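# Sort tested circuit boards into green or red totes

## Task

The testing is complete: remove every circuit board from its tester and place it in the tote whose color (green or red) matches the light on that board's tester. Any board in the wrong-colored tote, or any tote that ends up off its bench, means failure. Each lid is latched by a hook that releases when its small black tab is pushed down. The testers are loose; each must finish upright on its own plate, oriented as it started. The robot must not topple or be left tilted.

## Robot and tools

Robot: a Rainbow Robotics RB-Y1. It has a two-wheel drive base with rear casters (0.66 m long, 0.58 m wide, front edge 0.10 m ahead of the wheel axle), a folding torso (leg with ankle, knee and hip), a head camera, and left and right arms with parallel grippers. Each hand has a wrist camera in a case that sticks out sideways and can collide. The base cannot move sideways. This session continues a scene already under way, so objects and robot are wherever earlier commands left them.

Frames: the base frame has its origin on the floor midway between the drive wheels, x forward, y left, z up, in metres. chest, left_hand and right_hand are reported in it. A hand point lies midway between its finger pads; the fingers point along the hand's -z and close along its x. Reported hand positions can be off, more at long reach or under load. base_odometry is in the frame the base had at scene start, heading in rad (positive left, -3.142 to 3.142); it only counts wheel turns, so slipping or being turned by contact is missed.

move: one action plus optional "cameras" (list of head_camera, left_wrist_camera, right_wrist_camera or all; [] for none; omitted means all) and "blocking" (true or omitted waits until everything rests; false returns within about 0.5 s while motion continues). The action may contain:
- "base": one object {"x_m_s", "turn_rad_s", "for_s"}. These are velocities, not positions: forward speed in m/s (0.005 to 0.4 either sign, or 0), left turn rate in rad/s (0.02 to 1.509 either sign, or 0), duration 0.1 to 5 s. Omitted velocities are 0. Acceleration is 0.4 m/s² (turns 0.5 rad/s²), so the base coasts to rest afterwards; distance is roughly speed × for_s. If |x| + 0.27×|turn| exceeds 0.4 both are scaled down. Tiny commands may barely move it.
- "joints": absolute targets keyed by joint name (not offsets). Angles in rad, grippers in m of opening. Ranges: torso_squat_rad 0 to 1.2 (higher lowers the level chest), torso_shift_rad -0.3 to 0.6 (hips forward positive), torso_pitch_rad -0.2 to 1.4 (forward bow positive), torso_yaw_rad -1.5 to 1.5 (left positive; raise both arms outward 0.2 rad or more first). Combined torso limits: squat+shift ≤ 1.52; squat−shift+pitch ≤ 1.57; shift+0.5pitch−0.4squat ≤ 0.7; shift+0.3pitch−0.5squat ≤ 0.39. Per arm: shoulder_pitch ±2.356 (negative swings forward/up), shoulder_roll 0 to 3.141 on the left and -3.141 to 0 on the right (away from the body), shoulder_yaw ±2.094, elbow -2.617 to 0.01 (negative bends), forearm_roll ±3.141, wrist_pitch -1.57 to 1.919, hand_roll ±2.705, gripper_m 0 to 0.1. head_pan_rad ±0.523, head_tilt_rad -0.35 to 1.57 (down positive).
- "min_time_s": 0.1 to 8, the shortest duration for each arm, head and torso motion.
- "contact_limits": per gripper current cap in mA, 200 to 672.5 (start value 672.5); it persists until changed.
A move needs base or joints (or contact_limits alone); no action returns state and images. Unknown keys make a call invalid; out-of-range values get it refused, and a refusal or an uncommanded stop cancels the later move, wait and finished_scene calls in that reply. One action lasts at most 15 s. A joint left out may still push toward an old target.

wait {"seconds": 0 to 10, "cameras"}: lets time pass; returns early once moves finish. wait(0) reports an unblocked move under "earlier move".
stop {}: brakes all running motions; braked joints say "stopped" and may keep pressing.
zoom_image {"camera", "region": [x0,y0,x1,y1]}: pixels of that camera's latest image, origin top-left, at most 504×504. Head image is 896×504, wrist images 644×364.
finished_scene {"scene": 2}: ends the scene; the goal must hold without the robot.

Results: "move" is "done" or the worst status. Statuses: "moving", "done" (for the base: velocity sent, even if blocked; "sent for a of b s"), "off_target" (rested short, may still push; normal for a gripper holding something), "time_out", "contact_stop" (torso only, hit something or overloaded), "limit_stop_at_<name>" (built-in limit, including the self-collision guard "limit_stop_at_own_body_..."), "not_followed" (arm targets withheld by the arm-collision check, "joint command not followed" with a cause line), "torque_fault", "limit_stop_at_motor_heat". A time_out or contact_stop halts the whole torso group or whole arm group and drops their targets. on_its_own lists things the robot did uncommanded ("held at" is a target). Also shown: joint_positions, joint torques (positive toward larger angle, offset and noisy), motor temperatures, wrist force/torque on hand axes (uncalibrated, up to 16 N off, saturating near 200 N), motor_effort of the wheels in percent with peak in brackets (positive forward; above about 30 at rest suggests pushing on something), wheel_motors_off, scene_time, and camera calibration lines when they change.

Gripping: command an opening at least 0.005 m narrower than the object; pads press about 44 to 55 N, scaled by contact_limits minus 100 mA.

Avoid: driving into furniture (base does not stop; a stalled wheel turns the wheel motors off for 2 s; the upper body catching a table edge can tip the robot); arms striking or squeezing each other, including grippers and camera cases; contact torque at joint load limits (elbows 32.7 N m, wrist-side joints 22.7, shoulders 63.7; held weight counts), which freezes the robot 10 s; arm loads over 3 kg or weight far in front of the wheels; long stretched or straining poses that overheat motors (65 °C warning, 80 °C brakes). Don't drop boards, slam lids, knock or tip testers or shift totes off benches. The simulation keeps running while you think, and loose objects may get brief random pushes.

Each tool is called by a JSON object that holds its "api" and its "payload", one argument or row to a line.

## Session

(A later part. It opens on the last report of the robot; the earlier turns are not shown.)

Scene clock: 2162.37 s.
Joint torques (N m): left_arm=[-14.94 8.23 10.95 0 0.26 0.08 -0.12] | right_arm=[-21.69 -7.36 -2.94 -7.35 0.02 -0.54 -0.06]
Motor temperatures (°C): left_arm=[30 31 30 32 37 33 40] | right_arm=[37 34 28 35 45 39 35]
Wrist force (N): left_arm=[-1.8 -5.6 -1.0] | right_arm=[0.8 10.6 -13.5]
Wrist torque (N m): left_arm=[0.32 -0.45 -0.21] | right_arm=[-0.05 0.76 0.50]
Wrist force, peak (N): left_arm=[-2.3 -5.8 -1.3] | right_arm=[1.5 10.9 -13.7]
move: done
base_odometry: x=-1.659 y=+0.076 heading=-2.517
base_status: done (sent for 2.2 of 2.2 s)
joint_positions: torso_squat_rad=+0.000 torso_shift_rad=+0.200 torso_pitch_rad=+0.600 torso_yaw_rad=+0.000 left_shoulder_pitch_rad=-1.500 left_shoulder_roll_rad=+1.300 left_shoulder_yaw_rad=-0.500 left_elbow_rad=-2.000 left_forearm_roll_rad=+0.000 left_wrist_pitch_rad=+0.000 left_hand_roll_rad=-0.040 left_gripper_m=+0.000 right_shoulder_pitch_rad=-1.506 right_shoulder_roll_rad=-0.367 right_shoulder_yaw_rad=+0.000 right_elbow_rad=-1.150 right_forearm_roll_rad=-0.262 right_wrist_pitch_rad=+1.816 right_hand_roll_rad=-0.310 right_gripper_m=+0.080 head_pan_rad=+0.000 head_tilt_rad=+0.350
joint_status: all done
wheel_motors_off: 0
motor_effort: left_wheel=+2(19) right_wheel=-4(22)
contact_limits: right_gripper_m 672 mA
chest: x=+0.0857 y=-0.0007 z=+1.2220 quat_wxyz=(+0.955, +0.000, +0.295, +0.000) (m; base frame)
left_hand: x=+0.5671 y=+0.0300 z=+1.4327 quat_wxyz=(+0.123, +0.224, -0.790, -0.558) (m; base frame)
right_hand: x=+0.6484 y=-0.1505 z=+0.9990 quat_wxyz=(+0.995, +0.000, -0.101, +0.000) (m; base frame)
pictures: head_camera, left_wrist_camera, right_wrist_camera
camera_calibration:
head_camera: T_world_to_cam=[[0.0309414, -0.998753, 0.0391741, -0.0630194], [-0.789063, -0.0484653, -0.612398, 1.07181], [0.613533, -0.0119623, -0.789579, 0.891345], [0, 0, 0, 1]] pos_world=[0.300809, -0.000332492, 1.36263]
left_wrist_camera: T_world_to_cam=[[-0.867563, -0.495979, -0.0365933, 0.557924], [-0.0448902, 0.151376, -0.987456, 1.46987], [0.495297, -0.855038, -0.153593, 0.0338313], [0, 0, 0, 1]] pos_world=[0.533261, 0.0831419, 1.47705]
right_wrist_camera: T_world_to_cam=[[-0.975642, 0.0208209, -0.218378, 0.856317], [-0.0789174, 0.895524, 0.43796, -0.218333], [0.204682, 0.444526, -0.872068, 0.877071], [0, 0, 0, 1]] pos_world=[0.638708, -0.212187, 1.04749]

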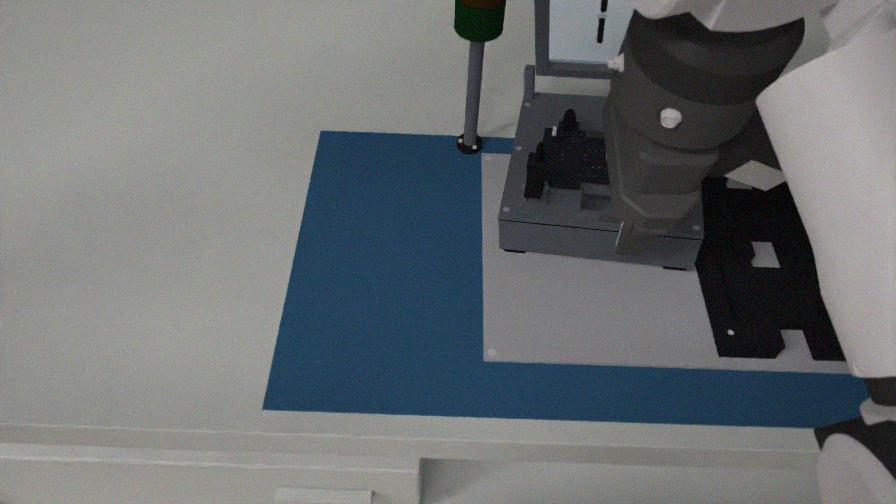

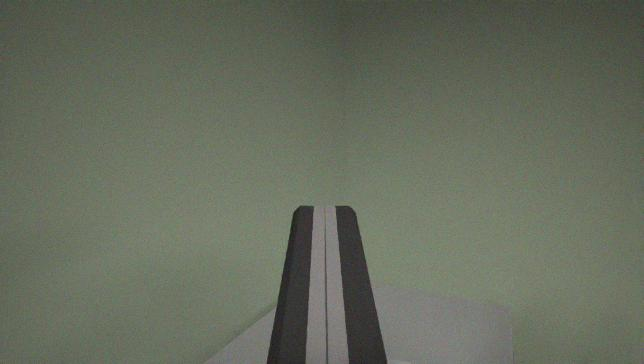

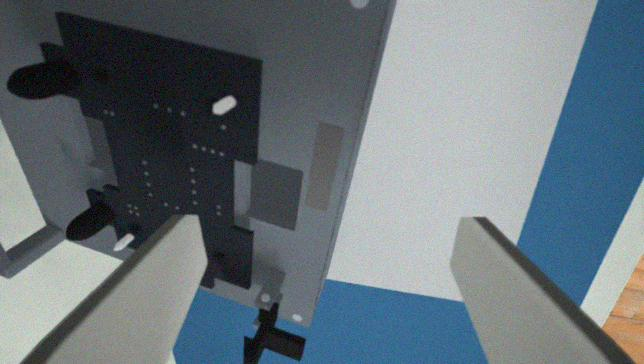

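{"api": "move", "payload": {
  "base": {"x_m_s":0.1,"for_s":0.5}
}}

{"api": "zoom_image", "payload": {
  "camera": "head_camera",
  "region": [470, 0, 820, 300]
}}

Scene clock: 2174.47 s.
Joint torques (N m): left_arm=[-15.02 8.51 10.99 0.07 0.17 0.19 -0.14] | right_arm=[-22.07 -7.39 -2.87 -7.48 0 -0.53 -0.12]
Motor temperatures (°C): left_arm=[30 31 30 32 37 33 40] | right_arm=[37 34 28 34 45 38 35]
Wrist force (N): left_arm=[-1.7 -5.7 -0.7] | right_arm=[1.1 11.0 -13.4]
Wrist torque (N m): left_arm=[0.33 -0.43 -0.20] | right_arm=[-0.09 0.81 0.52]
Wrist force, peak (N): left_arm=[-2.4 -5.9 -1.1] | right_arm=[0.6 11.1 -13.7]
move: done
base_odometry: x=-1.699 y=+0.047 heading=-2.516
base_status: done (sent for 0.5 of 0.5 s)
joint_positions: torso_squat_rad=+0.000 torso_shift_rad=+0.200 torso_pitch_rad=+0.600 torso_yaw_rad=+0.000 left_shoulder_pitch_rad=-1.500 left_shoulder_roll_rad=+1.300 left_shoulder_yaw_rad=-0.500 left_elbow_rad=-2.000 left_forearm_roll_rad=+0.000 left_wrist_pitch_rad=+0.000 left_hand_roll_rad=-0.040 left_gripper_m=+0.000 right_shoulder_pitch_rad=-1.505 right_shoulder_roll_rad=-0.367 right_shoulder_yaw_rad=+0.000 right_elbow_rad=-1.150 right_forearm_roll_rad=-0.262 right_wrist_pitch_rad=+1.816 right_hand_roll_rad=-0.310 right_gripper_m=+0.080 head_pan_rad=+0.000 head_tilt_rad=+0.350
joint_status: not commanded
wheel_motors_off: 0
motor_effort: left_wheel=+0(25) right_wheel=-5(17)
contact_limits: right_gripper_m 672 mA
chest: x=+0.0857 y=-0.0007 z=+1.2220 quat_wxyz=(+0.955, +0.000, +0.295, +0.000) (m; base frame)
left_hand: x=+0.5671 y=+0.0300 z=+1.4326 quat_wxyz=(+0.123, +0.224, -0.790, -0.558) (m; base frame)
right_hand: x=+0.6484 y=-0.1505 z=+0.9989 quat_wxyz=(+0.995, +0.000, -0.101, +0.000) (m; base frame)
pictures: head_camera, left_wrist_camera, right_wrist_camera
camera_calibration:
head_camera: T_world_to_cam=[[0.0309424, -0.998753, 0.039172, -0.0630175], [-0.789088, -0.0484643, -0.612365, 1.07179], [0.6135, -0.0119621, -0.789604, 0.891357], [0, 0, 0, 1]] pos_world=[0.300838, -0.000333053, 1.36261]
left_wrist_camera: T_world_to_cam=[[-0.867567, -0.495975, -0.0365688, 0.557914], [-0.0449158, 0.151374, -0.987456, 1.46987], [0.495289, -0.855041, -0.153604, 0.0338326], [0, 0, 0, 1]] pos_world=[0.533291, 0.0831401, 1.47703]
right_wrist_camera: T_world_to_cam=[[-0.975659, 0.0208333, -0.2183, 0.856246], [-0.0788698, 0.895528, 0.43796, -0.218334], [0.204618, 0.444518, -0.872087, 0.877087], [0, 0, 0, 1]] pos_world=[0.638716, -0.212194, 1.04744]

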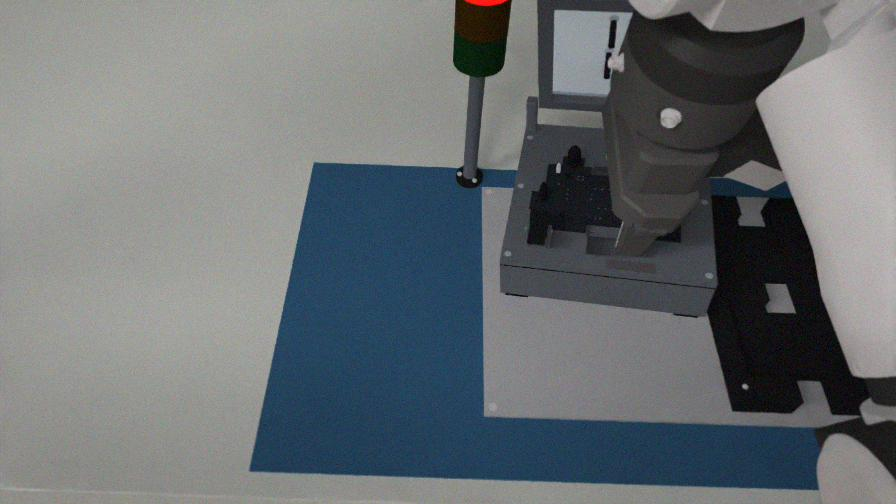

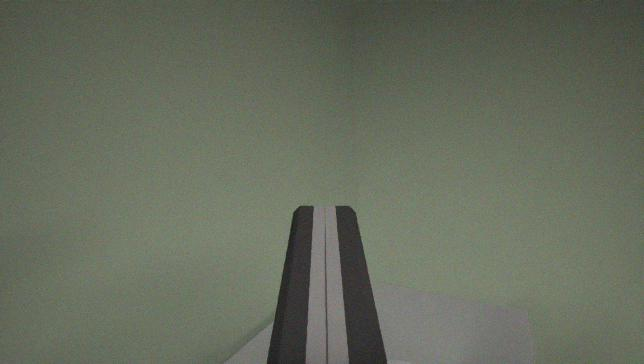

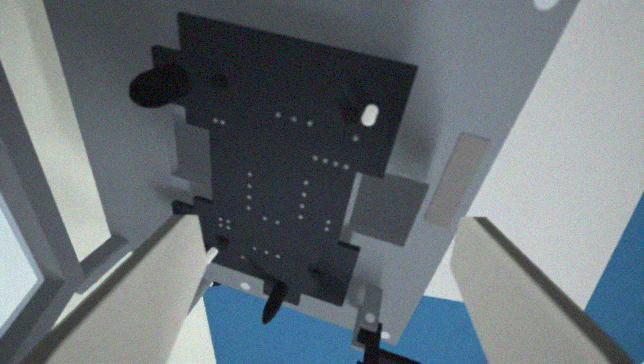

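Scaled by 1.440 from the camera's 896x504 image, which has a finer 1280x720 frame.

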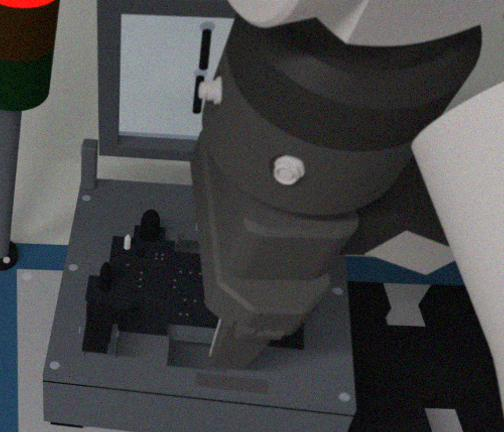

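{"api": "move", "payload": {
  "base": {"x_m_s":0.06,"for_s":0.55},
  "cameras": []
}}

{"api": "move", "payload": {
  "joints": {"torso_squat_rad":0.24}
}}

{"api": "zoom_image", "payload": {
  "camera": "head_camera",
  "region": [490, 50, 790, 350]
}}

Scene clock: 2187.53 s.
Joint torques (N m): left_arm=[-14.87 8.26 10.97 0 0.21 0.15 -0.13] | right_arm=[-21.88 -7.52 -2.96 -7.44 0.07 -0.6 -0.18]
Motor temperatures (°C): left_arm=[30 31 30 32 37 33 40] | right_arm=[37 34 28 34 45 37 35]
Wrist force (N): left_arm=[-1.8 -5.7 -1.2] | right_arm=[1.2 10.8 -12.9]
Wrist torque (N m): left_arm=[0.33 -0.45 -0.19] | right_arm=[-0.08 0.81 0.50]
Wrist force, peak (N): left_arm=[-2.2 -5.9 -1.2] | right_arm=[1.2 10.8 -13.8]
move: done
base_odometry: x=-1.727 y=+0.027 heading=-2.516
base_status: done (sent for 0.57 of 0.57 s)
joint_positions: torso_squat_rad=+0.000 torso_shift_rad=+0.200 torso_pitch_rad=+0.600 torso_yaw_rad=+0.000 left_shoulder_pitch_rad=-1.500 left_shoulder_roll_rad=+1.300 left_shoulder_yaw_rad=-0.500 left_elbow_rad=-2.000 left_forearm_roll_rad=+0.000 left_wrist_pitch_rad=+0.000 left_hand_roll_rad=-0.040 left_gripper_m=+0.000 right_shoulder_pitch_rad=-1.505 right_shoulder_roll_rad=-0.367 right_shoulder_yaw_rad=+0.000 right_elbow_rad=-1.150 right_forearm_roll_rad=-0.262 right_wrist_pitch_rad=+1.816 right_hand_roll_rad=-0.310 right_gripper_m=+0.080 head_pan_rad=+0.000 head_tilt_rad=+0.350
joint_status: not commanded
wheel_motors_off: 0
motor_effort: left_wheel=+1(24) right_wheel=-5(19)
contact_limits: right_gripper_m 672 mA
chest: x=+0.0856 y=-0.0007 z=+1.2220 quat_wxyz=(+0.955, +0.000, +0.295, +0.000) (m; base frame)
left_hand: x=+0.5670 y=+0.0300 z=+1.4328 quat_wxyz=(+0.123, +0.224, -0.790, -0.558) (m; base frame)
right_hand: x=+0.6483 y=-0.1505 z=+0.9990 quat_wxyz=(+0.995, +0.000, -0.101, +0.000) (m; base frame)
pictures: none
No camera images: "cameras" was empty.

Scene clock: 2189.13 s.
Joint torques (N m): left_arm=[-14.8 8.19 11.01 0.03 0.25 0.07 -0.12] | right_arm=[-22.18 -7.33 -2.91 -7.49 -0.03 -0.55 -0.18]
Motor temperatures (°C): left_arm=[30 31 30 32 37 33 40] | right_arm=[37 34 28 34 45 37 35]
Wrist force (N): left_arm=[-1.7 -5.6 -1.2] | right_arm=[1.1 11.0 -13.1]
Wrist torque (N m): left_arm=[0.37 -0.46 -0.19] | right_arm=[-0.09 0.78 0.50]
Wrist force, peak (N): left_arm=[-2.2 -6.0 -0.5] | right_arm=[1.2 11.1 -13.5]
move: done
base_odometry: x=-1.727 y=+0.027 heading=-2.516
base_status: not commanded
joint_positions: torso_squat_rad=+0.240 torso_shift_rad=+0.200 torso_pitch_rad=+0.600 torso_yaw_rad=+0.000 left_shoulder_pitch_rad=-1.500 left_shoulder_roll_rad=+1.300 left_shoulder_yaw_rad=-0.500 left_elbow_rad=-2.000 left_forearm_roll_rad=+0.000 left_wrist_pitch_rad=+0.000 left_hand_roll_rad=-0.040 left_gripper_m=+0.000 right_shoulder_pitch_rad=-1.505 right_shoulder_roll_rad=-0.367 right_shoulder_yaw_rad=+0.000 right_elbow_rad=-1.150 right_forearm_roll_rad=-0.262 right_wrist_pitch_rad=+1.816 right_hand_roll_rad=-0.310 right_gripper_m=+0.080 head_pan_rad=+0.000 head_tilt_rad=+0.350
joint_status: all done
wheel_motors_off: 0
motor_effort: left_wheel=+1(3) right_wheel=-5(6)
contact_limits: right_gripper_m 672 mA
chest: x=+0.0816 y=-0.0007 z=+1.2023 quat_wxyz=(+0.955, +0.000, +0.295, +0.000) (m; base frame)
left_hand: x=+0.5630 y=+0.0300 z=+1.4131 quat_wxyz=(+0.123, +0.224, -0.790, -0.558) (m; base frame)
right_hand: x=+0.6443 y=-0.1505 z=+0.9794 quat_wxyz=(+0.995, +0.000, -0.102, +0.000) (m; base frame)
pictures: head_camera, left_wrist_camera, right_wrist_camera
camera_calibration:
head_camera: T_world_to_cam=[[0.0309337, -0.998753, 0.0391775, -0.0621151], [-0.788959, -0.0484633, -0.612531, 1.05673], [0.613666, -0.0119615, -0.789475, 0.878201], [0, 0, 0, 1]] pos_world=[0.296717, -0.00032032, 1.34303]
left_wrist_camera: T_world_to_cam=[[-0.867561, -0.495971, -0.0367635, 0.553886], [-0.0446914, 0.15137, -0.987466, 1.4503], [0.495319, -0.855044, -0.153488, 0.032714], [0, 0, 0, 1]] pos_world=[0.529142, 0.0831519, 1.4575]
right_wrist_camera: T_world_to_cam=[[-0.975618, 0.0208419, -0.218483, 0.848186], [-0.078943, 0.895531, 0.437941, -0.210043], [0.204786, 0.444511, -0.872051, 0.860744], [0, 0, 0, 1]] pos_world=[0.634656, -0.212188, 1.02791]

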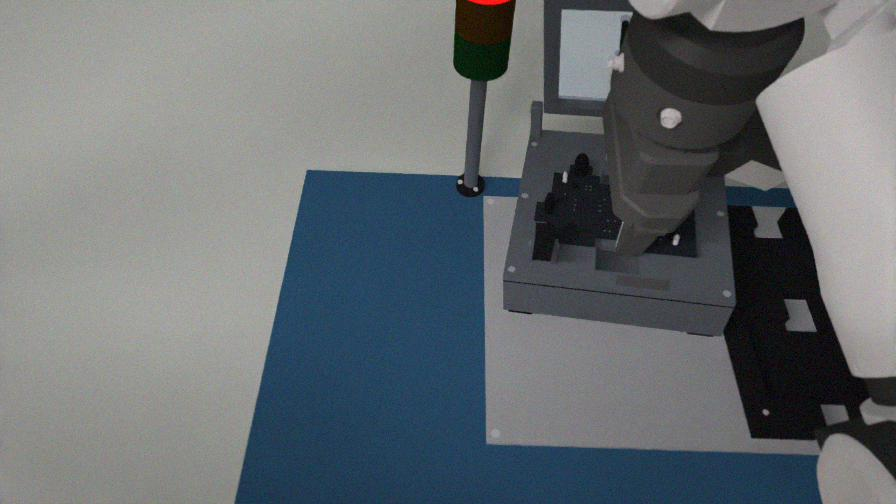

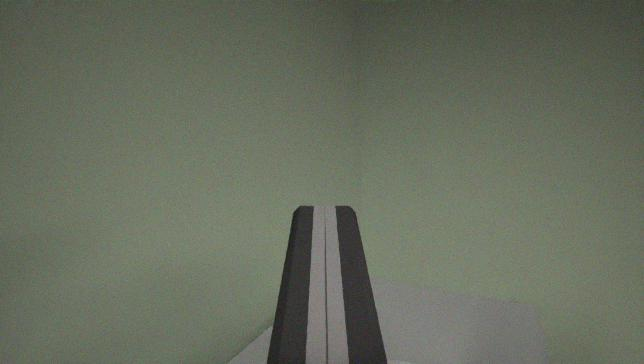

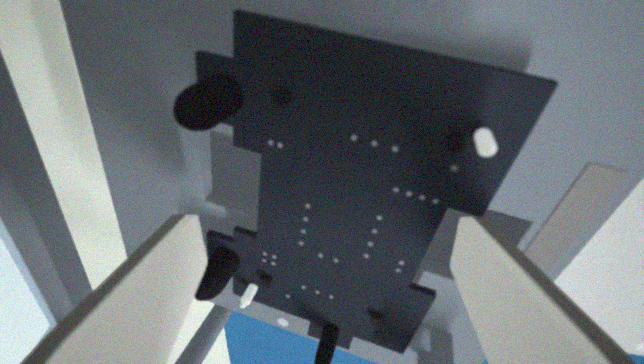

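Scaled by 1.680 from the camera's 896x504 image, which has a finer 1280x720 frame.

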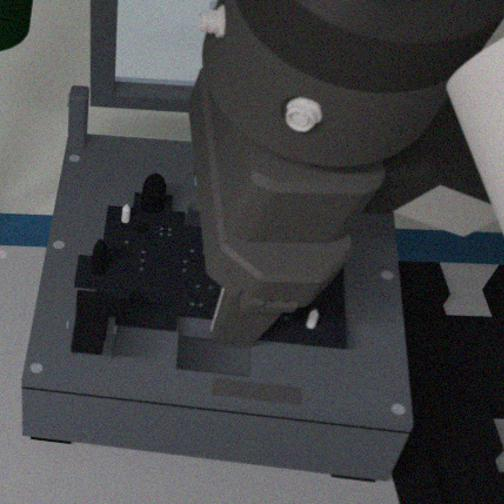

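{"api": "move", "payload": {
  "base": {"x_m_s":0.05,"for_s":0.233},
  "cameras": []
}}

{"api": "move", "payload": {
  "joints": {"torso_squat_rad":0.36}
}}

{"api": "zoom_image", "payload": {
  "camera": "head_camera",
  "region": [490, 50, 790, 350]
}}

Scene clock: 2196.07 s.
Joint torques (N m): left_arm=[-14.77 8.29 11 -0.04 0.3 0.15 -0.05] | right_arm=[-23.22 -7.82 -3.06 -8.31 0.85 -2.31 -0.12]
Motor temperatures (°C): left_arm=[30 31 30 32 37 33 40] | right_arm=[37 34 28 34 45 37 35]
Wrist force (N): left_arm=[-2.1 -5.4 -0.8] | right_arm=[-6.3 12.5 -12.2]
Wrist torque (N m): left_arm=[0.33 -0.51 -0.20] | right_arm=[-0.07 1.06 0.45]
Wrist force, peak (N): left_arm=[-2.5 -6.1 -1.3] | right_arm=[-14.0 12.5 -6.1]
move: done
base_odometry: x=-1.736 y=+0.020 heading=-2.516
base_status: done (sent for 0.23 of 0.23 s)
joint_positions: torso_squat_rad=+0.240 torso_shift_rad=+0.200 torso_pitch_rad=+0.600 torso_yaw_rad=+0.000 left_shoulder_pitch_rad=-1.500 left_shoulder_roll_rad=+1.300 left_shoulder_yaw_rad=-0.500 left_elbow_rad=-2.000 left_forearm_roll_rad=+0.000 left_wrist_pitch_rad=+0.000 left_hand_roll_rad=-0.040 left_gripper_m=+0.000 right_shoulder_pitch_rad=-1.505 right_shoulder_roll_rad=-0.367 right_shoulder_yaw_rad=+0.000 right_elbow_rad=-1.150 right_forearm_roll_rad=-0.262 right_wrist_pitch_rad=+1.816 right_hand_roll_rad=-0.310 right_gripper_m=+0.080 head_pan_rad=+0.000 head_tilt_rad=+0.350
joint_status: not commanded
wheel_motors_off: 0
motor_effort: left_wheel=+3(23) right_wheel=-4(16)
contact_limits: right_gripper_m 672 mA
chest: x=+0.0815 y=-0.0007 z=+1.2024 quat_wxyz=(+0.955, +0.000, +0.295, +0.000) (m; base frame)
left_hand: x=+0.5629 y=+0.0300 z=+1.4132 quat_wxyz=(+0.123, +0.224, -0.790, -0.558) (m; base frame)
right_hand: x=+0.6440 y=-0.1506 z=+0.9792 quat_wxyz=(+0.995, +0.000, -0.101, +0.000) (m; base frame)
pictures: none
No camera images: "cameras" was empty.

Scene clock: 2197.23 s.
Joint torques (N m): left_arm=[-15.08 8.22 10.99 0.14 0.23 0.14 -0.13] | right_arm=[7.67 5.42 1.24 7.64 -1.75 -5.19 -0.19]
Motor temperatures (°C): left_arm=[30 31 30 32 37 33 40] | right_arm=[37 34 28 34 45 37 35]
Wrist force (N): left_arm=[-1.7 -5.6 -0.7] | right_arm=[-0.4 -0.5 74.8]
Wrist torque (N m): left_arm=[0.35 -0.48 -0.18] | right_arm=[-0.97 4.47 0.98]
Wrist force, peak (N): left_arm=[-1.9 -5.9 -1.0] | right_arm=[1.3 -0.8 77.3]
move: done
base_odometry: x=-1.736 y=+0.020 heading=-2.516
base_status: not commanded
joint_positions: torso_squat_rad=+0.361 torso_shift_rad=+0.198 torso_pitch_rad=+0.595 torso_yaw_rad=-0.001 left_shoulder_pitch_rad=-1.500 left_shoulder_roll_rad=+1.300 left_shoulder_yaw_rad=-0.500 left_elbow_rad=-2.000 left_forearm_roll_rad=+0.000 left_wrist_pitch_rad=+0.000 left_hand_roll_rad=-0.040 left_gripper_m=+0.000 right_shoulder_pitch_rad=-1.513 right_shoulder_roll_rad=-0.370 right_shoulder_yaw_rad=-0.001 right_elbow_rad=-1.154 right_forearm_roll_rad=-0.262 right_wrist_pitch_rad=+1.817 right_hand_roll_rad=-0.310 right_gripper_m=+0.080 head_pan_rad=+0.000 head_tilt_rad=+0.350
joint_status: all done
wheel_motors_off: 0
motor_effort: left_wheel=+1(4) right_wheel=+2(4)
contact_limits: right_gripper_m 672 mA
chest: x=+0.0744 y=-0.0006 z=+1.1789 quat_wxyz=(+0.956, +0.000, +0.293, +0.000) (m; base frame)
left_hand: x=+0.5548 y=+0.0300 z=+1.3918 quat_wxyz=(+0.121, +0.225, -0.790, -0.557) (m; base frame)
right_hand: x=+0.6405 y=-0.1509 z=+0.9638 quat_wxyz=(+0.994, +0.000, -0.109, +0.000) (m; base frame)
pictures: head_camera, left_wrist_camera, right_wrist_camera
camera_calibration:
head_camera: T_world_to_cam=[[0.0303961, -0.998749, 0.0397067, -0.0614752], [-0.786261, -0.0484189, -0.615995, 1.04052], [0.617147, -0.012496, -0.786749, 0.860701], [0, 0, 0, 1]] pos_world=[0.28881, -0.00026221, 1.32055]
left_wrist_camera: T_world_to_cam=[[-0.867569, -0.495673, -0.0404049, 0.551041], [-0.0402683, 0.150995, -0.987714, 1.42679], [0.495684, -0.855283, -0.150958, 0.0297823], [0, 0, 0, 1]] pos_world=[0.520758, 0.0831716, 1.43602]
right_wrist_camera: T_world_to_cam=[[-0.972201, 0.0212807, -0.233178, 0.853119], [-0.0851276, 0.895589, 0.436662, -0.197969], [0.218124, 0.444373, -0.868881, 0.836421], [0, 0, 0, 1]] pos_world=[0.630107, -0.212539, 1.01212]

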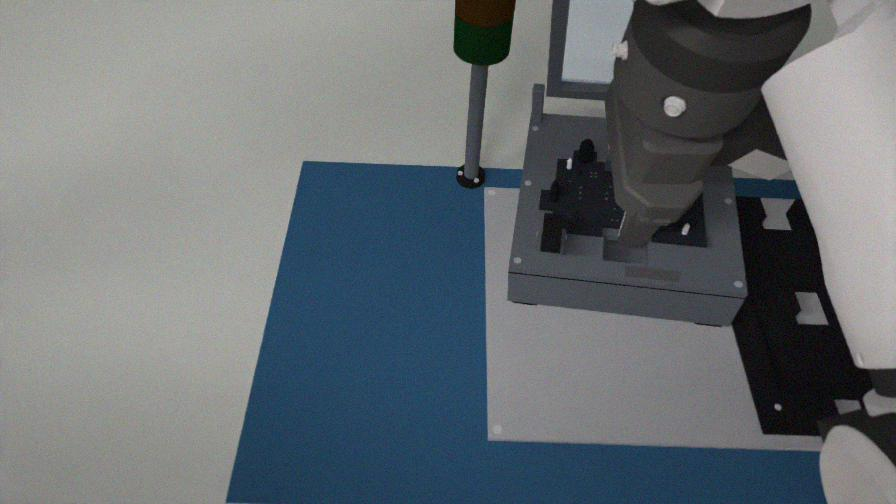

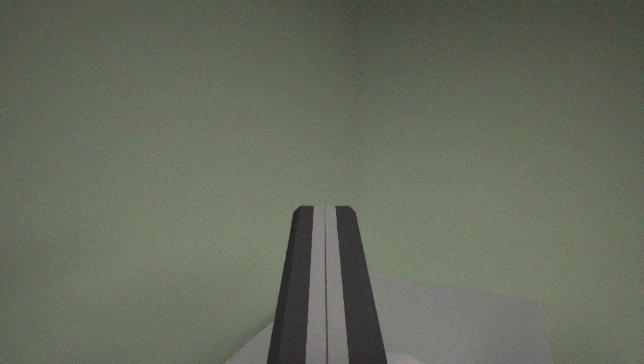

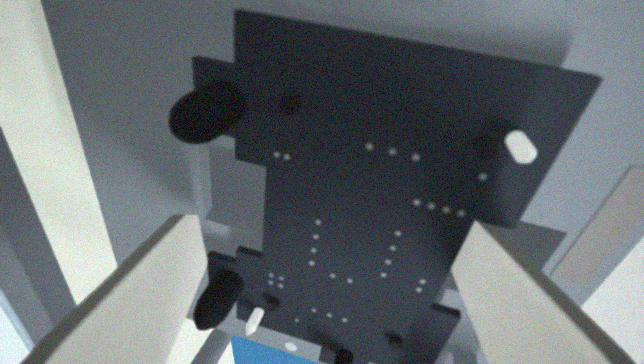

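Scaled by 1.680 from the camera's 896x504 image, which has a finer 1280x720 frame.

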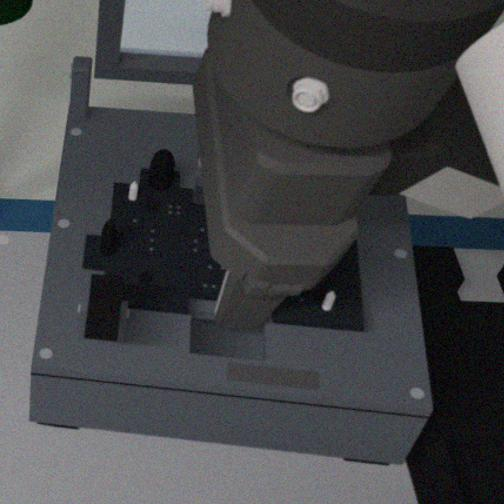

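{"api": "move", "payload": {
  "joints": {"torso_squat_rad":0.22,"torso_pitch_rad":0.6,"torso_shift_rad":0.2,"right_gripper_m":0.085},
  "cameras": []
}}

{"api": "move", "payload": {
  "base": {"x_m_s":-0.06,"for_s":0.25},
  "cameras": ["right_wrist_camera"]
}}

{"api": "move", "payload": {
  "joints": {"torso_squat_rad":0.36},
  "min_time_s": 2
}}

Scene clock: 2213.70 s.
Joint torques (N m): left_arm=[-14.65 8.2 11.07 0.13 0.2 0.11 -0.06] | right_arm=[-20.73 -8.23 -2.36 -7.04 0.98 -0.55 -0.22]
Motor temperatures (°C): left_arm=[30 31 30 32 37 33 40] | right_arm=[36 34 28 33 45 37 35]
Wrist force (N): left_arm=[-1.8 -5.6 -0.6] | right_arm=[-1.1 15.9 -14.6]
Wrist torque (N m): left_arm=[0.35 -0.47 -0.19] | right_arm=[-0.23 0.73 0.79]
Wrist force, peak (N): left_arm=[-1.9 -5.9 -1.0] | right_arm=[0.0 -0.5 76.6]
move: done
base_odometry: x=-1.736 y=+0.020 heading=-2.516
base_status: not commanded
joint_positions: torso_squat_rad=+0.220 torso_shift_rad=+0.200 torso_pitch_rad=+0.600 torso_yaw_rad=+0.000 left_shoulder_pitch_rad=-1.500 left_shoulder_roll_rad=+1.300 left_shoulder_yaw_rad=-0.500 left_elbow_rad=-2.000 left_forearm_roll_rad=+0.000 left_wrist_pitch_rad=+0.000 left_hand_roll_rad=-0.040 left_gripper_m=+0.000 right_shoulder_pitch_rad=-1.506 right_shoulder_roll_rad=-0.367 right_shoulder_yaw_rad=+0.000 right_elbow_rad=-1.150 right_forearm_roll_rad=-0.262 right_wrist_pitch_rad=+1.816 right_hand_roll_rad=-0.310 right_gripper_m=+0.085 head_pan_rad=+0.000 head_tilt_rad=+0.350
joint_status: all done
wheel_motors_off: 0
motor_effort: left_wheel=+4(4) right_wheel=-3(4)
contact_limits: right_gripper_m 672 mA
chest: x=+0.0823 y=-0.0006 z=+1.2054 quat_wxyz=(+0.955, +0.000, +0.295, +0.000) (m; base frame)
left_hand: x=+0.5636 y=+0.0301 z=+1.4162 quat_wxyz=(+0.123, +0.224, -0.790, -0.558) (m; base frame)
right_hand: x=+0.6450 y=-0.1502 z=+0.9827 quat_wxyz=(+0.995, +0.001, -0.102, +0.000) (m; base frame)
pictures: none
No camera images: "cameras" was empty.

Scene clock: 2214.60 s.
Joint torques (N m): left_arm=[-14.87 8.31 10.88 0.09 0.17 0.18 -0.19] | right_arm=[-21.32 -8.06 -2.21 -7.14 0.5 -0.38 -0.23]
Motor temperatures (°C): left_arm=[30 31 30 32 37 33 40] | right_arm=[36 34 28 33 45 37 35]
Wrist force (N): left_arm=[-2.2 -5.6 -0.8] | right_arm=[1.0 10.9 -12.7]
Wrist torque (N m): left_arm=[0.37 -0.51 -0.19] | right_arm=[-0.08 0.78 0.52]
Wrist force, peak (N): left_arm=[-2.5 -6.2 -0.9] | right_arm=[-0.7 15.6 -12.9]
move: done
base_odometry: x=-1.723 y=+0.029 heading=-2.516
base_status: done (sent for 0.27 of 0.27 s)
joint_positions: torso_squat_rad=+0.220 torso_shift_rad=+0.200 torso_pitch_rad=+0.600 torso_yaw_rad=+0.000 left_shoulder_pitch_rad=-1.500 left_shoulder_roll_rad=+1.300 left_shoulder_yaw_rad=-0.500 left_elbow_rad=-2.000 left_forearm_roll_rad=+0.000 left_wrist_pitch_rad=+0.000 left_hand_roll_rad=-0.040 left_gripper_m=+0.000 right_shoulder_pitch_rad=-1.506 right_shoulder_roll_rad=-0.367 right_shoulder_yaw_rad=+0.000 right_elbow_rad=-1.150 right_forearm_roll_rad=-0.262 right_wrist_pitch_rad=+1.816 right_hand_roll_rad=-0.310 right_gripper_m=+0.085 head_pan_rad=+0.000 head_tilt_rad=+0.350
joint_status: not commanded
wheel_motors_off: 0
motor_effort: left_wheel=+2(17) right_wheel=+2(25)
contact_limits: right_gripper_m 672 mA
chest: x=+0.0823 y=-0.0007 z=+1.2055 quat_wxyz=(+0.955, +0.000, +0.295, +0.000) (m; base frame)
left_hand: x=+0.5636 y=+0.0300 z=+1.4162 quat_wxyz=(+0.123, +0.224, -0.790, -0.558) (m; base frame)
right_hand: x=+0.6450 y=-0.1504 z=+0.9826 quat_wxyz=(+0.995, +0.001, -0.102, +0.000) (m; base frame)
pictures: right_wrist_camera
camera_calibration:
right_wrist_camera: T_world_to_cam=[[-0.975595, 0.0207842, -0.218594, 0.84961], [-0.0791274, 0.895349, 0.43828, -0.211771], [0.204827, 0.44488, -0.871853, 0.863169], [0, 0, 0, 1]] pos_world=[0.635318, -0.212056, 1.03109]

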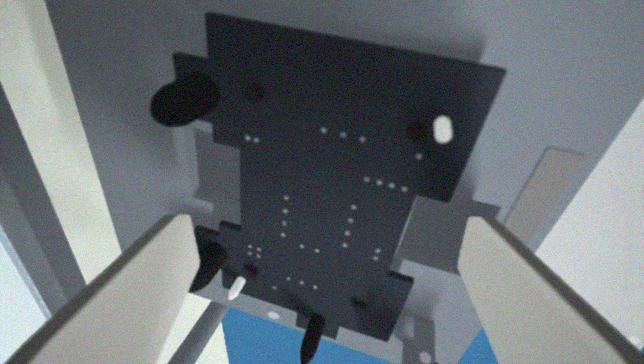

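Scene clock: 2216.90 s.
Joint torques (N m): left_arm=[-15.01 8.22 11.06 -0.02 0.21 0.14 -0.03] | right_arm=[-10.86 -3.49 -1.3 -1.34 -0.96 3.77 -0.06]
Motor temperatures (°C): left_arm=[30 31 30 32 37 33 40] | right_arm=[36 34 28 33 45 37 35]
Wrist force (N): left_arm=[-1.9 -5.5 -0.9] | right_arm=[19.2 10.6 1.4]
Wrist torque (N m): left_arm=[0.34 -0.50 -0.19] | right_arm=[-0.04 0.43 0.18]
Wrist force, peak (N): left_arm=[-2.3 -5.8 -1.0] | right_arm=[20.3 10.6 3.0]
move: done
base_odometry: x=-1.723 y=+0.029 heading=-2.516
base_status: not commanded
joint_positions: torso_squat_rad=+0.360 torso_shift_rad=+0.200 torso_pitch_rad=+0.599 torso_yaw_rad=+0.000 left_shoulder_pitch_rad=-1.500 left_shoulder_roll_rad=+1.300 left_shoulder_yaw_rad=-0.500 left_elbow_rad=-2.000 left_forearm_roll_rad=+0.000 left_wrist_pitch_rad=+0.000 left_hand_roll_rad=-0.040 left_gripper_m=+0.000 right_shoulder_pitch_rad=-1.508 right_shoulder_roll_rad=-0.368 right_shoulder_yaw_rad=+0.000 right_elbow_rad=-1.152 right_forearm_roll_rad=-0.262 right_wrist_pitch_rad=+1.815 right_hand_roll_rad=-0.310 right_gripper_m=+0.085 head_pan_rad=+0.000 head_tilt_rad=+0.350
joint_status: all done
wheel_motors_off: 0
motor_effort: left_wheel=+2(4) right_wheel=-4(4)
contact_limits: right_gripper_m 672 mA
chest: x=+0.0764 y=-0.0007 z=+1.1782 quat_wxyz=(+0.955, +0.000, +0.295, +0.000) (m; base frame)
left_hand: x=+0.5575 y=+0.0300 z=+1.3893 quat_wxyz=(+0.122, +0.224, -0.790, -0.558) (m; base frame)
right_hand: x=+0.6405 y=-0.1503 z=+0.9577 quat_wxyz=(+0.995, +0.001, -0.105, +0.000) (m; base frame)
pictures: head_camera, left_wrist_camera, right_wrist_camera
camera_calibration:
head_camera: T_world_to_cam=[[0.0309339, -0.998752, 0.0392023, -0.0610202], [-0.78849, -0.0484878, -0.613134, 1.03846], [0.61427, -0.011944, -0.789006, 0.86175], [0, 0, 0, 1]] pos_world=[0.291356, -0.000298766, 1.31903]
left_wrist_camera: T_world_to_cam=[[-0.867516, -0.496, -0.0374277, 0.549228], [-0.0439388, 0.151366, -0.987501, 1.42618], [0.495465, -0.855028, -0.153106, 0.0311568], [0, 0, 0, 1]] pos_world=[0.523691, 0.0831813, 1.43368]
right_wrist_camera: T_world_to_cam=[[-0.974237, 0.0207685, -0.224569, 0.844676], [-0.0818858, 0.895222, 0.438032, -0.199271], [0.210137, 0.445136, -0.870457, 0.837649], [0, 0, 0, 1]] pos_world=[0.630576, -0.212019, 1.00611]

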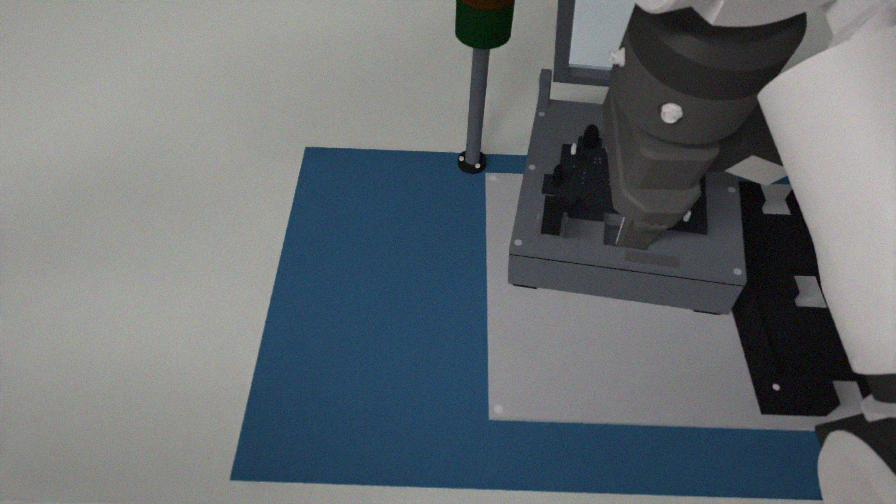

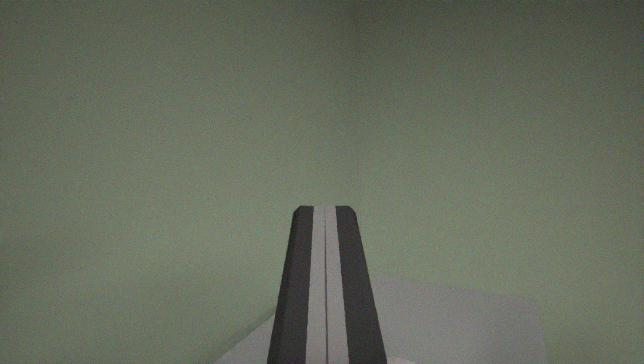

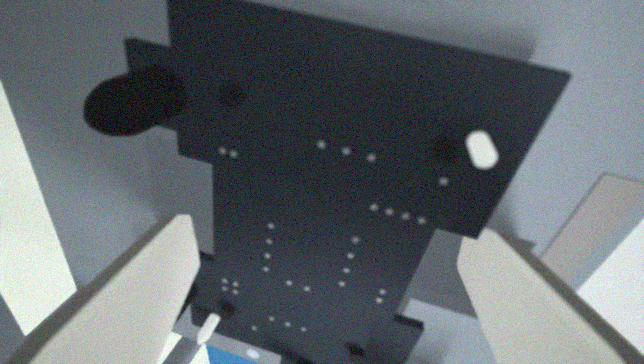

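{"api": "move", "payload": {
  "joints": {"right_gripper_m":0.079,"torso_shift_rad":0.206},
  "cameras": []
}}

{"api": "move", "payload": {
  "joints": {"torso_squat_rad":0.43},
  "min_time_s": 2
}}

Scene clock: 2223.37 s.
Joint torques (N m): left_arm=[-15.06 8.2 11.17 0.08 0.18 0.07 -0.02] | right_arm=[-11.5 -7.8 -1.39 -1.51 1.6 1.63 0.25]
Motor temperatures (°C): left_arm=[30 31 30 32 37 33 40] | right_arm=[36 34 28 33 45 37 35]
Wrist force (N): left_arm=[-1.8 -5.6 -1.1] | right_arm=[3.5 20.6 3.6]
Wrist torque (N m): left_arm=[0.34 -0.48 -0.20] | right_arm=[0.16 0.11 0.12]
Wrist force, peak (N): left_arm=[-2.3 -5.6 -1.0] | right_arm=[1.1 20.0 12.7]
move: done
base_odometry: x=-1.723 y=+0.029 heading=-2.516
base_status: not commanded
joint_positions: torso_squat_rad=+0.360 torso_shift_rad=+0.206 torso_pitch_rad=+0.599 torso_yaw_rad=+0.000 left_shoulder_pitch_rad=-1.500 left_shoulder_roll_rad=+1.300 left_shoulder_yaw_rad=-0.500 left_elbow_rad=-2.000 left_forearm_roll_rad=+0.000 left_wrist_pitch_rad=+0.000 left_hand_roll_rad=-0.040 left_gripper_m=+0.000 right_shoulder_pitch_rad=-1.508 right_shoulder_roll_rad=-0.367 right_shoulder_yaw_rad=+0.000 right_elbow_rad=-1.152 right_forearm_roll_rad=-0.262 right_wrist_pitch_rad=+1.815 right_hand_roll_rad=-0.310 right_gripper_m=+0.079 head_pan_rad=+0.000 head_tilt_rad=+0.350
joint_status: all done
wheel_motors_off: 0
motor_effort: left_wheel=+3(4) right_wheel=-6(6)
contact_limits: right_gripper_m 672 mA
chest: x=+0.0802 y=-0.0005 z=+1.1774 quat_wxyz=(+0.955, +0.000, +0.295, +0.000) (m; base frame)
left_hand: x=+0.5614 y=+0.0302 z=+1.3885 quat_wxyz=(+0.122, +0.224, -0.790, -0.557) (m; base frame)
right_hand: x=+0.6440 y=-0.1495 z=+0.9566 quat_wxyz=(+0.995, +0.001, -0.104, +0.000) (m; base frame)
pictures: none
No camera images: "cameras" was empty.

Scene clock: 2225.67 s.
Joint torques (N m): left_arm=[-14.82 8.27 11.14 0.09 0.23 0.09 -0.08] | right_arm=[17.91 0.43 2.81 14.78 -0.97 6.91 2.07]
Motor temperatures (°C): left_arm=[30 31 30 32 37 33 40] | right_arm=[36 34 28 33 45 37 35]
Wrist force (N): left_arm=[-1.9 -5.4 -0.8] | right_arm=[22.1 17.8 62.5]
Wrist torque (N m): left_arm=[0.29 -0.49 -0.20] | right_arm=[-0.33 -1.64 -1.83]
Wrist force, peak (N): left_arm=[-2.0 -5.6 -1.1] | right_arm=[22.4 18.1 62.8]
move: done
base_odometry: x=-1.723 y=+0.029 heading=-2.516
base_status: not commanded
joint_positions: torso_squat_rad=+0.430 torso_shift_rad=+0.204 torso_pitch_rad=+0.596 torso_yaw_rad=+0.000 left_shoulder_pitch_rad=-1.500 left_shoulder_roll_rad=+1.300 left_shoulder_yaw_rad=-0.500 left_elbow_rad=-2.000 left_forearm_roll_rad=+0.000 left_wrist_pitch_rad=+0.000 left_hand_roll_rad=-0.040 left_gripper_m=+0.000 right_shoulder_pitch_rad=-1.515 right_shoulder_roll_rad=-0.369 right_shoulder_yaw_rad=-0.001 right_elbow_rad=-1.156 right_forearm_roll_rad=-0.262 right_wrist_pitch_rad=+1.814 right_hand_roll_rad=-0.311 right_gripper_m=+0.079 head_pan_rad=+0.000 head_tilt_rad=+0.350
joint_status: all done
wheel_motors_off: 0
motor_effort: left_wheel=+3(4) right_wheel=-5(6)
contact_limits: right_gripper_m 672 mA
chest: x=+0.0747 y=-0.0004 z=+1.1596 quat_wxyz=(+0.956, +0.000, +0.293, +0.000) (m; base frame)
left_hand: x=+0.5552 y=+0.0304 z=+1.3723 quat_wxyz=(+0.121, +0.225, -0.790, -0.557) (m; base frame)
right_hand: x=+0.6422 y=-0.1488 z=+0.9460 quat_wxyz=(+0.994, +0.002, -0.112, +0.000) (m; base frame)
pictures: head_camera, left_wrist_camera, right_wrist_camera
camera_calibration:
head_camera: T_world_to_cam=[[0.0309021, -0.998732, 0.0397428, -0.0606078], [-0.786475, -0.0488349, -0.615688, 1.02854], [0.616848, -0.0122307, -0.786987, 0.84558], [0, 0, 0, 1]] pos_world=[0.289198, 0.0000396646, 1.30113]
left_wrist_camera: T_world_to_cam=[[-0.867338, -0.496107, -0.0400365, 0.5502], [-0.0407366, 0.150928, -0.987705, 1.40769], [0.49605, -0.855043, -0.151116, 0.0270133], [0, 0, 0, 1]] pos_world=[0.521154, 0.0835948, 1.4165]
right_wrist_camera: T_world_to_cam=[[-0.970794, 0.0199172, -0.239088, 0.855005], [-0.0897249, 0.894093, 0.438803, -0.191216], [0.222506, 0.447439, -0.866193, 0.814835], [0, 0, 0, 1]] pos_world=[0.631571, -0.210653, 0.994131]

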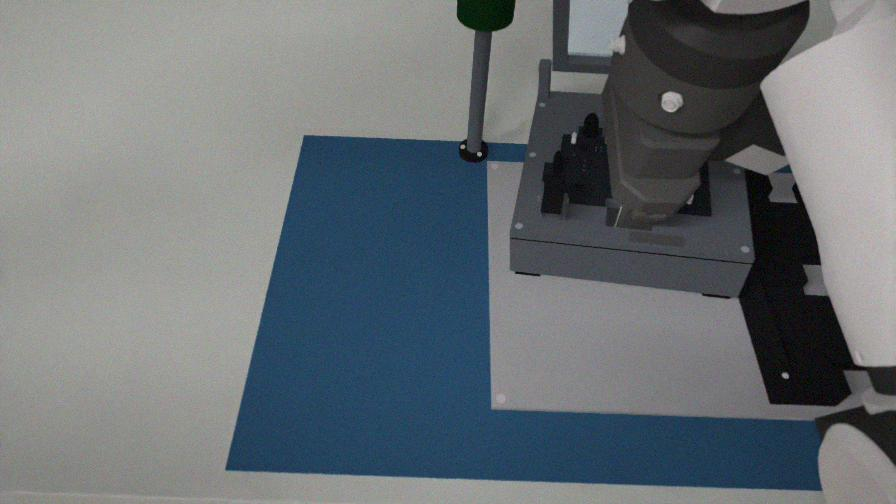

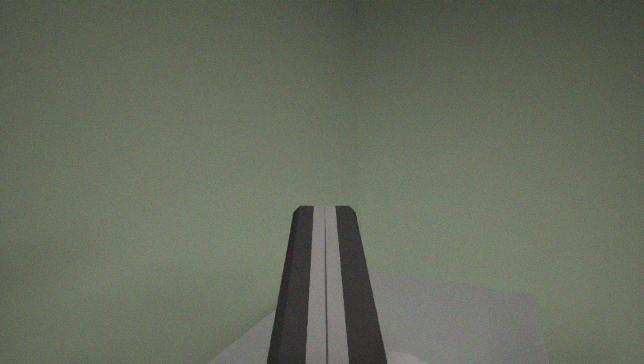

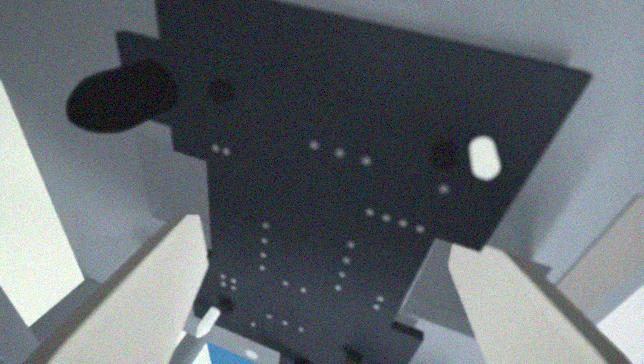

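{"api": "move", "payload": {
  "joints": {"torso_squat_rad":0.34,"torso_pitch_rad":0.6,"torso_shift_rad":0.206},
  "cameras": []
}}

{"api": "move", "payload": {
  "joints": {"right_gripper_m":0.084,"torso_shift_rad":0.213},
  "cameras": ["right_wrist_camera"]
}}

{"api": "move", "payload": {
  "joints": {"torso_squat_rad":0.4},
  "min_time_s": 2,
  "cameras": ["right_wrist_camera"]
}}

Scene clock: 2235.27 s.
Joint torques (N m): left_arm=[-14.86 8.03 10.89 -0.11 0.25 0.07 -0.11] | right_arm=[-18.42 -9.09 -1.57 -5.72 1.57 0.8 0.28]
Motor temperatures (°C): left_arm=[30 31 30 32 37 33 40] | right_arm=[36 34 28 34 45 37 36]
Wrist force (N): left_arm=[-2.0 -5.5 -0.8] | right_arm=[3.1 19.0 -12.3]
Wrist torque (N m): left_arm=[0.34 -0.49 -0.16] | right_arm=[0.05 0.76 0.16]
Wrist force, peak (N): left_arm=[-1.9 -6.1 -0.6] | right_arm=[22.5 17.9 62.9]
move: done
base_odometry: x=-1.723 y=+0.029 heading=-2.516
base_status: not commanded
joint_positions: torso_squat_rad=+0.340 torso_shift_rad=+0.206 torso_pitch_rad=+0.600 torso_yaw_rad=+0.000 left_shoulder_pitch_rad=-1.500 left_shoulder_roll_rad=+1.300 left_shoulder_yaw_rad=-0.500 left_elbow_rad=-2.000 left_forearm_roll_rad=+0.000 left_wrist_pitch_rad=+0.000 left_hand_roll_rad=-0.040 left_gripper_m=+0.000 right_shoulder_pitch_rad=-1.506 right_shoulder_roll_rad=-0.367 right_shoulder_yaw_rad=+0.000 right_elbow_rad=-1.151 right_forearm_roll_rad=-0.262 right_wrist_pitch_rad=+1.816 right_hand_roll_rad=-0.310 right_gripper_m=+0.079 head_pan_rad=+0.000 head_tilt_rad=+0.350
joint_status: all done
wheel_motors_off: 0
motor_effort: left_wheel=+3(5) right_wheel=-4(7)
contact_limits: right_gripper_m 672 mA
chest: x=+0.0816 y=-0.0005 z=+1.1819 quat_wxyz=(+0.955, +0.000, +0.295, +0.000) (m; base frame)
left_hand: x=+0.5629 y=+0.0303 z=+1.3927 quat_wxyz=(+0.123, +0.224, -0.790, -0.558) (m; base frame)
right_hand: x=+0.6445 y=-0.1498 z=+0.9595 quat_wxyz=(+0.995, +0.001, -0.102, +0.000) (m; base frame)
pictures: none
No camera images: "cameras" was empty.

Scene clock: 2235.90 s.
Joint torques (N m): left_arm=[-15.01 8.16 11.11 -0.01 0.23 0.12 -0.09] | right_arm=[-18.78 -8.99 -1.79 -5.78 1.59 0.43 0.46]
Motor temperatures (°C): left_arm=[30 31 30 32 37 33 40] | right_arm=[36 34 28 34 45 37 36]
Wrist force (N): left_arm=[-1.8 -5.5 -1.1] | right_arm=[2.7 18.6 -10.8]
Wrist torque (N m): left_arm=[0.34 -0.47 -0.16] | right_arm=[0.05 0.87 0.15]
Wrist force, peak (N): left_arm=[-2.4 -5.7 -0.8] | right_arm=[3.4 19.2 -14.5]
move: done
base_odometry: x=-1.723 y=+0.029 heading=-2.516
base_status: not commanded
joint_positions: torso_squat_rad=+0.340 torso_shift_rad=+0.213 torso_pitch_rad=+0.600 torso_yaw_rad=+0.000 left_shoulder_pitch_rad=-1.500 left_shoulder_roll_rad=+1.300 left_shoulder_yaw_rad=-0.500 left_elbow_rad=-2.000 left_forearm_roll_rad=+0.000 left_wrist_pitch_rad=+0.000 left_hand_roll_rad=-0.040 left_gripper_m=+0.000 right_shoulder_pitch_rad=-1.506 right_shoulder_roll_rad=-0.366 right_shoulder_yaw_rad=+0.000 right_elbow_rad=-1.151 right_forearm_roll_rad=-0.262 right_wrist_pitch_rad=+1.816 right_hand_roll_rad=-0.310 right_gripper_m=+0.084 head_pan_rad=+0.000 head_tilt_rad=+0.350
joint_status: all done
wheel_motors_off: 0
motor_effort: left_wheel=+4(5) right_wheel=-6(8)
contact_limits: right_gripper_m 672 mA
chest: x=+0.0861 y=-0.0005 z=+1.1809 quat_wxyz=(+0.955, +0.000, +0.295, +0.000) (m; base frame)
left_hand: x=+0.5675 y=+0.0302 z=+1.3917 quat_wxyz=(+0.123, +0.224, -0.790, -0.558) (m; base frame)
right_hand: x=+0.6490 y=-0.1498 z=+0.9585 quat_wxyz=(+0.995, +0.001, -0.102, +0.000) (m; base frame)
pictures: right_wrist_camera
camera_calibration:
right_wrist_camera: T_world_to_cam=[[-0.975413, 0.0204071, -0.21944, 0.848891], [-0.0799959, 0.895009, 0.438815, -0.201384], [0.205356, 0.44558, -0.871371, 0.840337], [0, 0, 0, 1]] pos_world=[0.639341, -0.21152, 1.0069]

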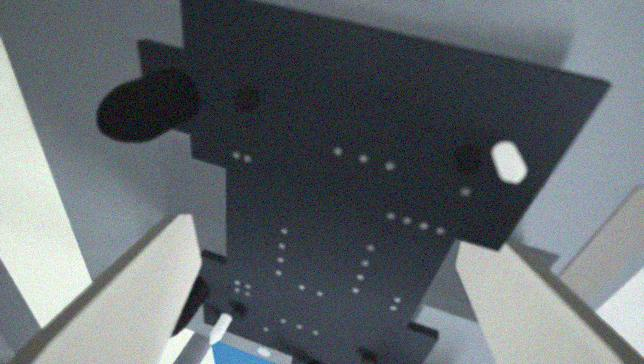

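Scene clock: 2238.20 s.
Joint torques (N m): left_arm=[-14.85 8.55 10.98 -0.03 0.23 0.08 -0.18] | right_arm=[-4.86 -2.8 -0.16 1.84 -1.03 5.34 1.12]
Motor temperatures (°C): left_arm=[30 31 30 32 37 33 40] | right_arm=[36 34 28 33 45 37 36]
Wrist force (N): left_arm=[-1.7 -5.2 -0.7] | right_arm=[22.7 13.9 11.3]
Wrist torque (N m): left_arm=[0.28 -0.43 -0.20] | right_arm=[-0.28 -0.09 -0.90]
Wrist force, peak (N): left_arm=[-2.1 -5.9 -1.4] | right_arm=[14.9 17.1 24.5]
move: done
base_odometry: x=-1.723 y=+0.029 heading=-2.516
base_status: not commanded
joint_positions: torso_squat_rad=+0.400 torso_shift_rad=+0.213 torso_pitch_rad=+0.598 torso_yaw_rad=+0.000 left_shoulder_pitch_rad=-1.500 left_shoulder_roll_rad=+1.300 left_shoulder_yaw_rad=-0.500 left_elbow_rad=-2.000 left_forearm_roll_rad=+0.000 left_wrist_pitch_rad=+0.000 left_hand_roll_rad=-0.040 left_gripper_m=+0.000 right_shoulder_pitch_rad=-1.510 right_shoulder_roll_rad=-0.368 right_shoulder_yaw_rad=-0.001 right_elbow_rad=-1.152 right_forearm_roll_rad=-0.262 right_wrist_pitch_rad=+1.815 right_hand_roll_rad=-0.310 right_gripper_m=+0.084 head_pan_rad=+0.000 head_tilt_rad=+0.350
joint_status: all done
wheel_motors_off: 0
motor_effort: left_wheel=+0(5) right_wheel=-6(8)
contact_limits: right_gripper_m 672 mA
chest: x=+0.0823 y=-0.0006 z=+1.1664 quat_wxyz=(+0.956, +0.000, +0.295, +0.000) (m; base frame)
left_hand: x=+0.5633 y=+0.0302 z=+1.3777 quat_wxyz=(+0.122, +0.224, -0.790, -0.557) (m; base frame)
right_hand: x=+0.6471 y=-0.1499 z=+0.9472 quat_wxyz=(+0.994, +0.001, -0.106, +0.000) (m; base frame)
pictures: right_wrist_camera
camera_calibration:
right_wrist_camera: T_world_to_cam=[[-0.973546, 0.0206772, -0.227553, 0.851113], [-0.0834349, 0.894955, 0.438285, -0.19382], [0.212712, 0.445676, -0.869555, 0.824488], [0, 0, 0, 1]] pos_world=[0.637048, -0.211593, 0.99556]

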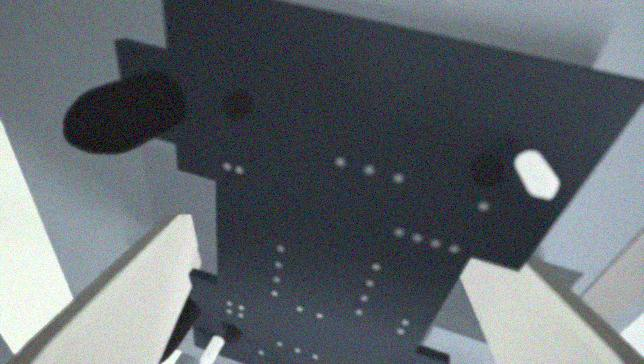

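{"api": "move", "payload": {
  "contact_limits": {"right_gripper_m":250},
  "joints": {"right_gripper_m":0.05},
  "cameras": ["right_wrist_camera"]
}}

{"api": "zoom_image", "payload": {
  "camera": "right_wrist_camera",
  "region": [140, 0, 644, 364]
}}

Scene clock: 2257.17 s.
Joint torques (N m): left_arm=[-14.96 8.42 11.12 -0.05 0.26 0.18 -0.03] | right_arm=[-4.84 -3.21 -0.27 1.72 -1.15 5.85 1.18]
Motor temperatures (°C): left_arm=[30 31 30 32 37 33 40] | right_arm=[36 33 28 33 45 38 36]
Wrist force (N): left_arm=[-1.8 -5.4 -0.9] | right_arm=[24.9 14.4 8.9]
Wrist torque (N m): left_arm=[0.30 -0.45 -0.18] | right_arm=[-0.22 -0.21 -0.97]
Wrist force, peak (N): left_arm=[-1.9 -5.8 -0.8] | right_arm=[25.2 14.6 10.9]
move: off_target
base_odometry: x=-1.723 y=+0.029 heading=-2.516
base_status: not commanded
joint_positions: torso_squat_rad=+0.400 torso_shift_rad=+0.213 torso_pitch_rad=+0.598 torso_yaw_rad=+0.000 left_shoulder_pitch_rad=-1.500 left_shoulder_roll_rad=+1.300 left_shoulder_yaw_rad=-0.500 left_elbow_rad=-2.000 left_forearm_roll_rad=+0.000 left_wrist_pitch_rad=+0.000 left_hand_roll_rad=-0.040 left_gripper_m=+0.000 right_shoulder_pitch_rad=-1.510 right_shoulder_roll_rad=-0.368 right_shoulder_yaw_rad=-0.001 right_elbow_rad=-1.152 right_forearm_roll_rad=-0.262 right_wrist_pitch_rad=+1.814 right_hand_roll_rad=-0.310 right_gripper_m=+0.084 head_pan_rad=+0.000 head_tilt_rad=+0.350
joint_status: right_gripper_m off_target (ended at +0.084, target +0.050)
wheel_motors_off: 0
motor_effort: left_wheel=+2(2) right_wheel=-7(9)
contact_limits: right_gripper_m 250 mA
chest: x=+0.0823 y=-0.0006 z=+1.1664 quat_wxyz=(+0.956, +0.000, +0.295, +0.000) (m; base frame)
left_hand: x=+0.5634 y=+0.0302 z=+1.3777 quat_wxyz=(+0.122, +0.224, -0.790, -0.557) (m; base frame)
right_hand: x=+0.6472 y=-0.1499 z=+0.9472 quat_wxyz=(+0.994, +0.001, -0.106, +0.000) (m; base frame)
pictures: right_wrist_camera
camera_calibration:
right_wrist_camera: T_world_to_cam=[[-0.973525, 0.0206979, -0.227642, 0.851235], [-0.0834667, 0.894935, 0.438321, -0.193835], [0.212797, 0.445717, -0.869514, 0.824367], [0, 0, 0, 1]] pos_world=[0.637097, -0.211583, 0.995536]

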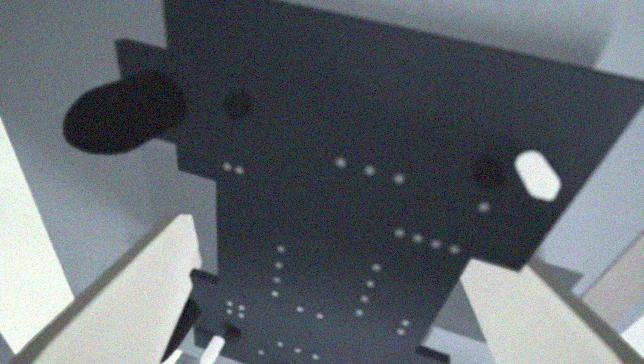

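Scaled by 1.000.

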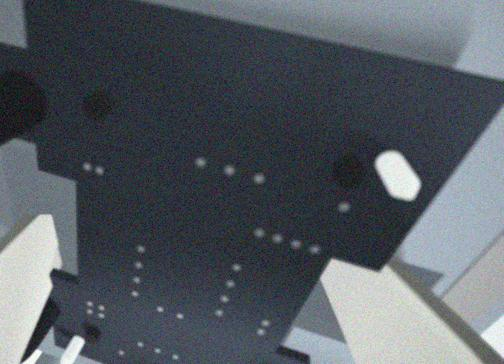

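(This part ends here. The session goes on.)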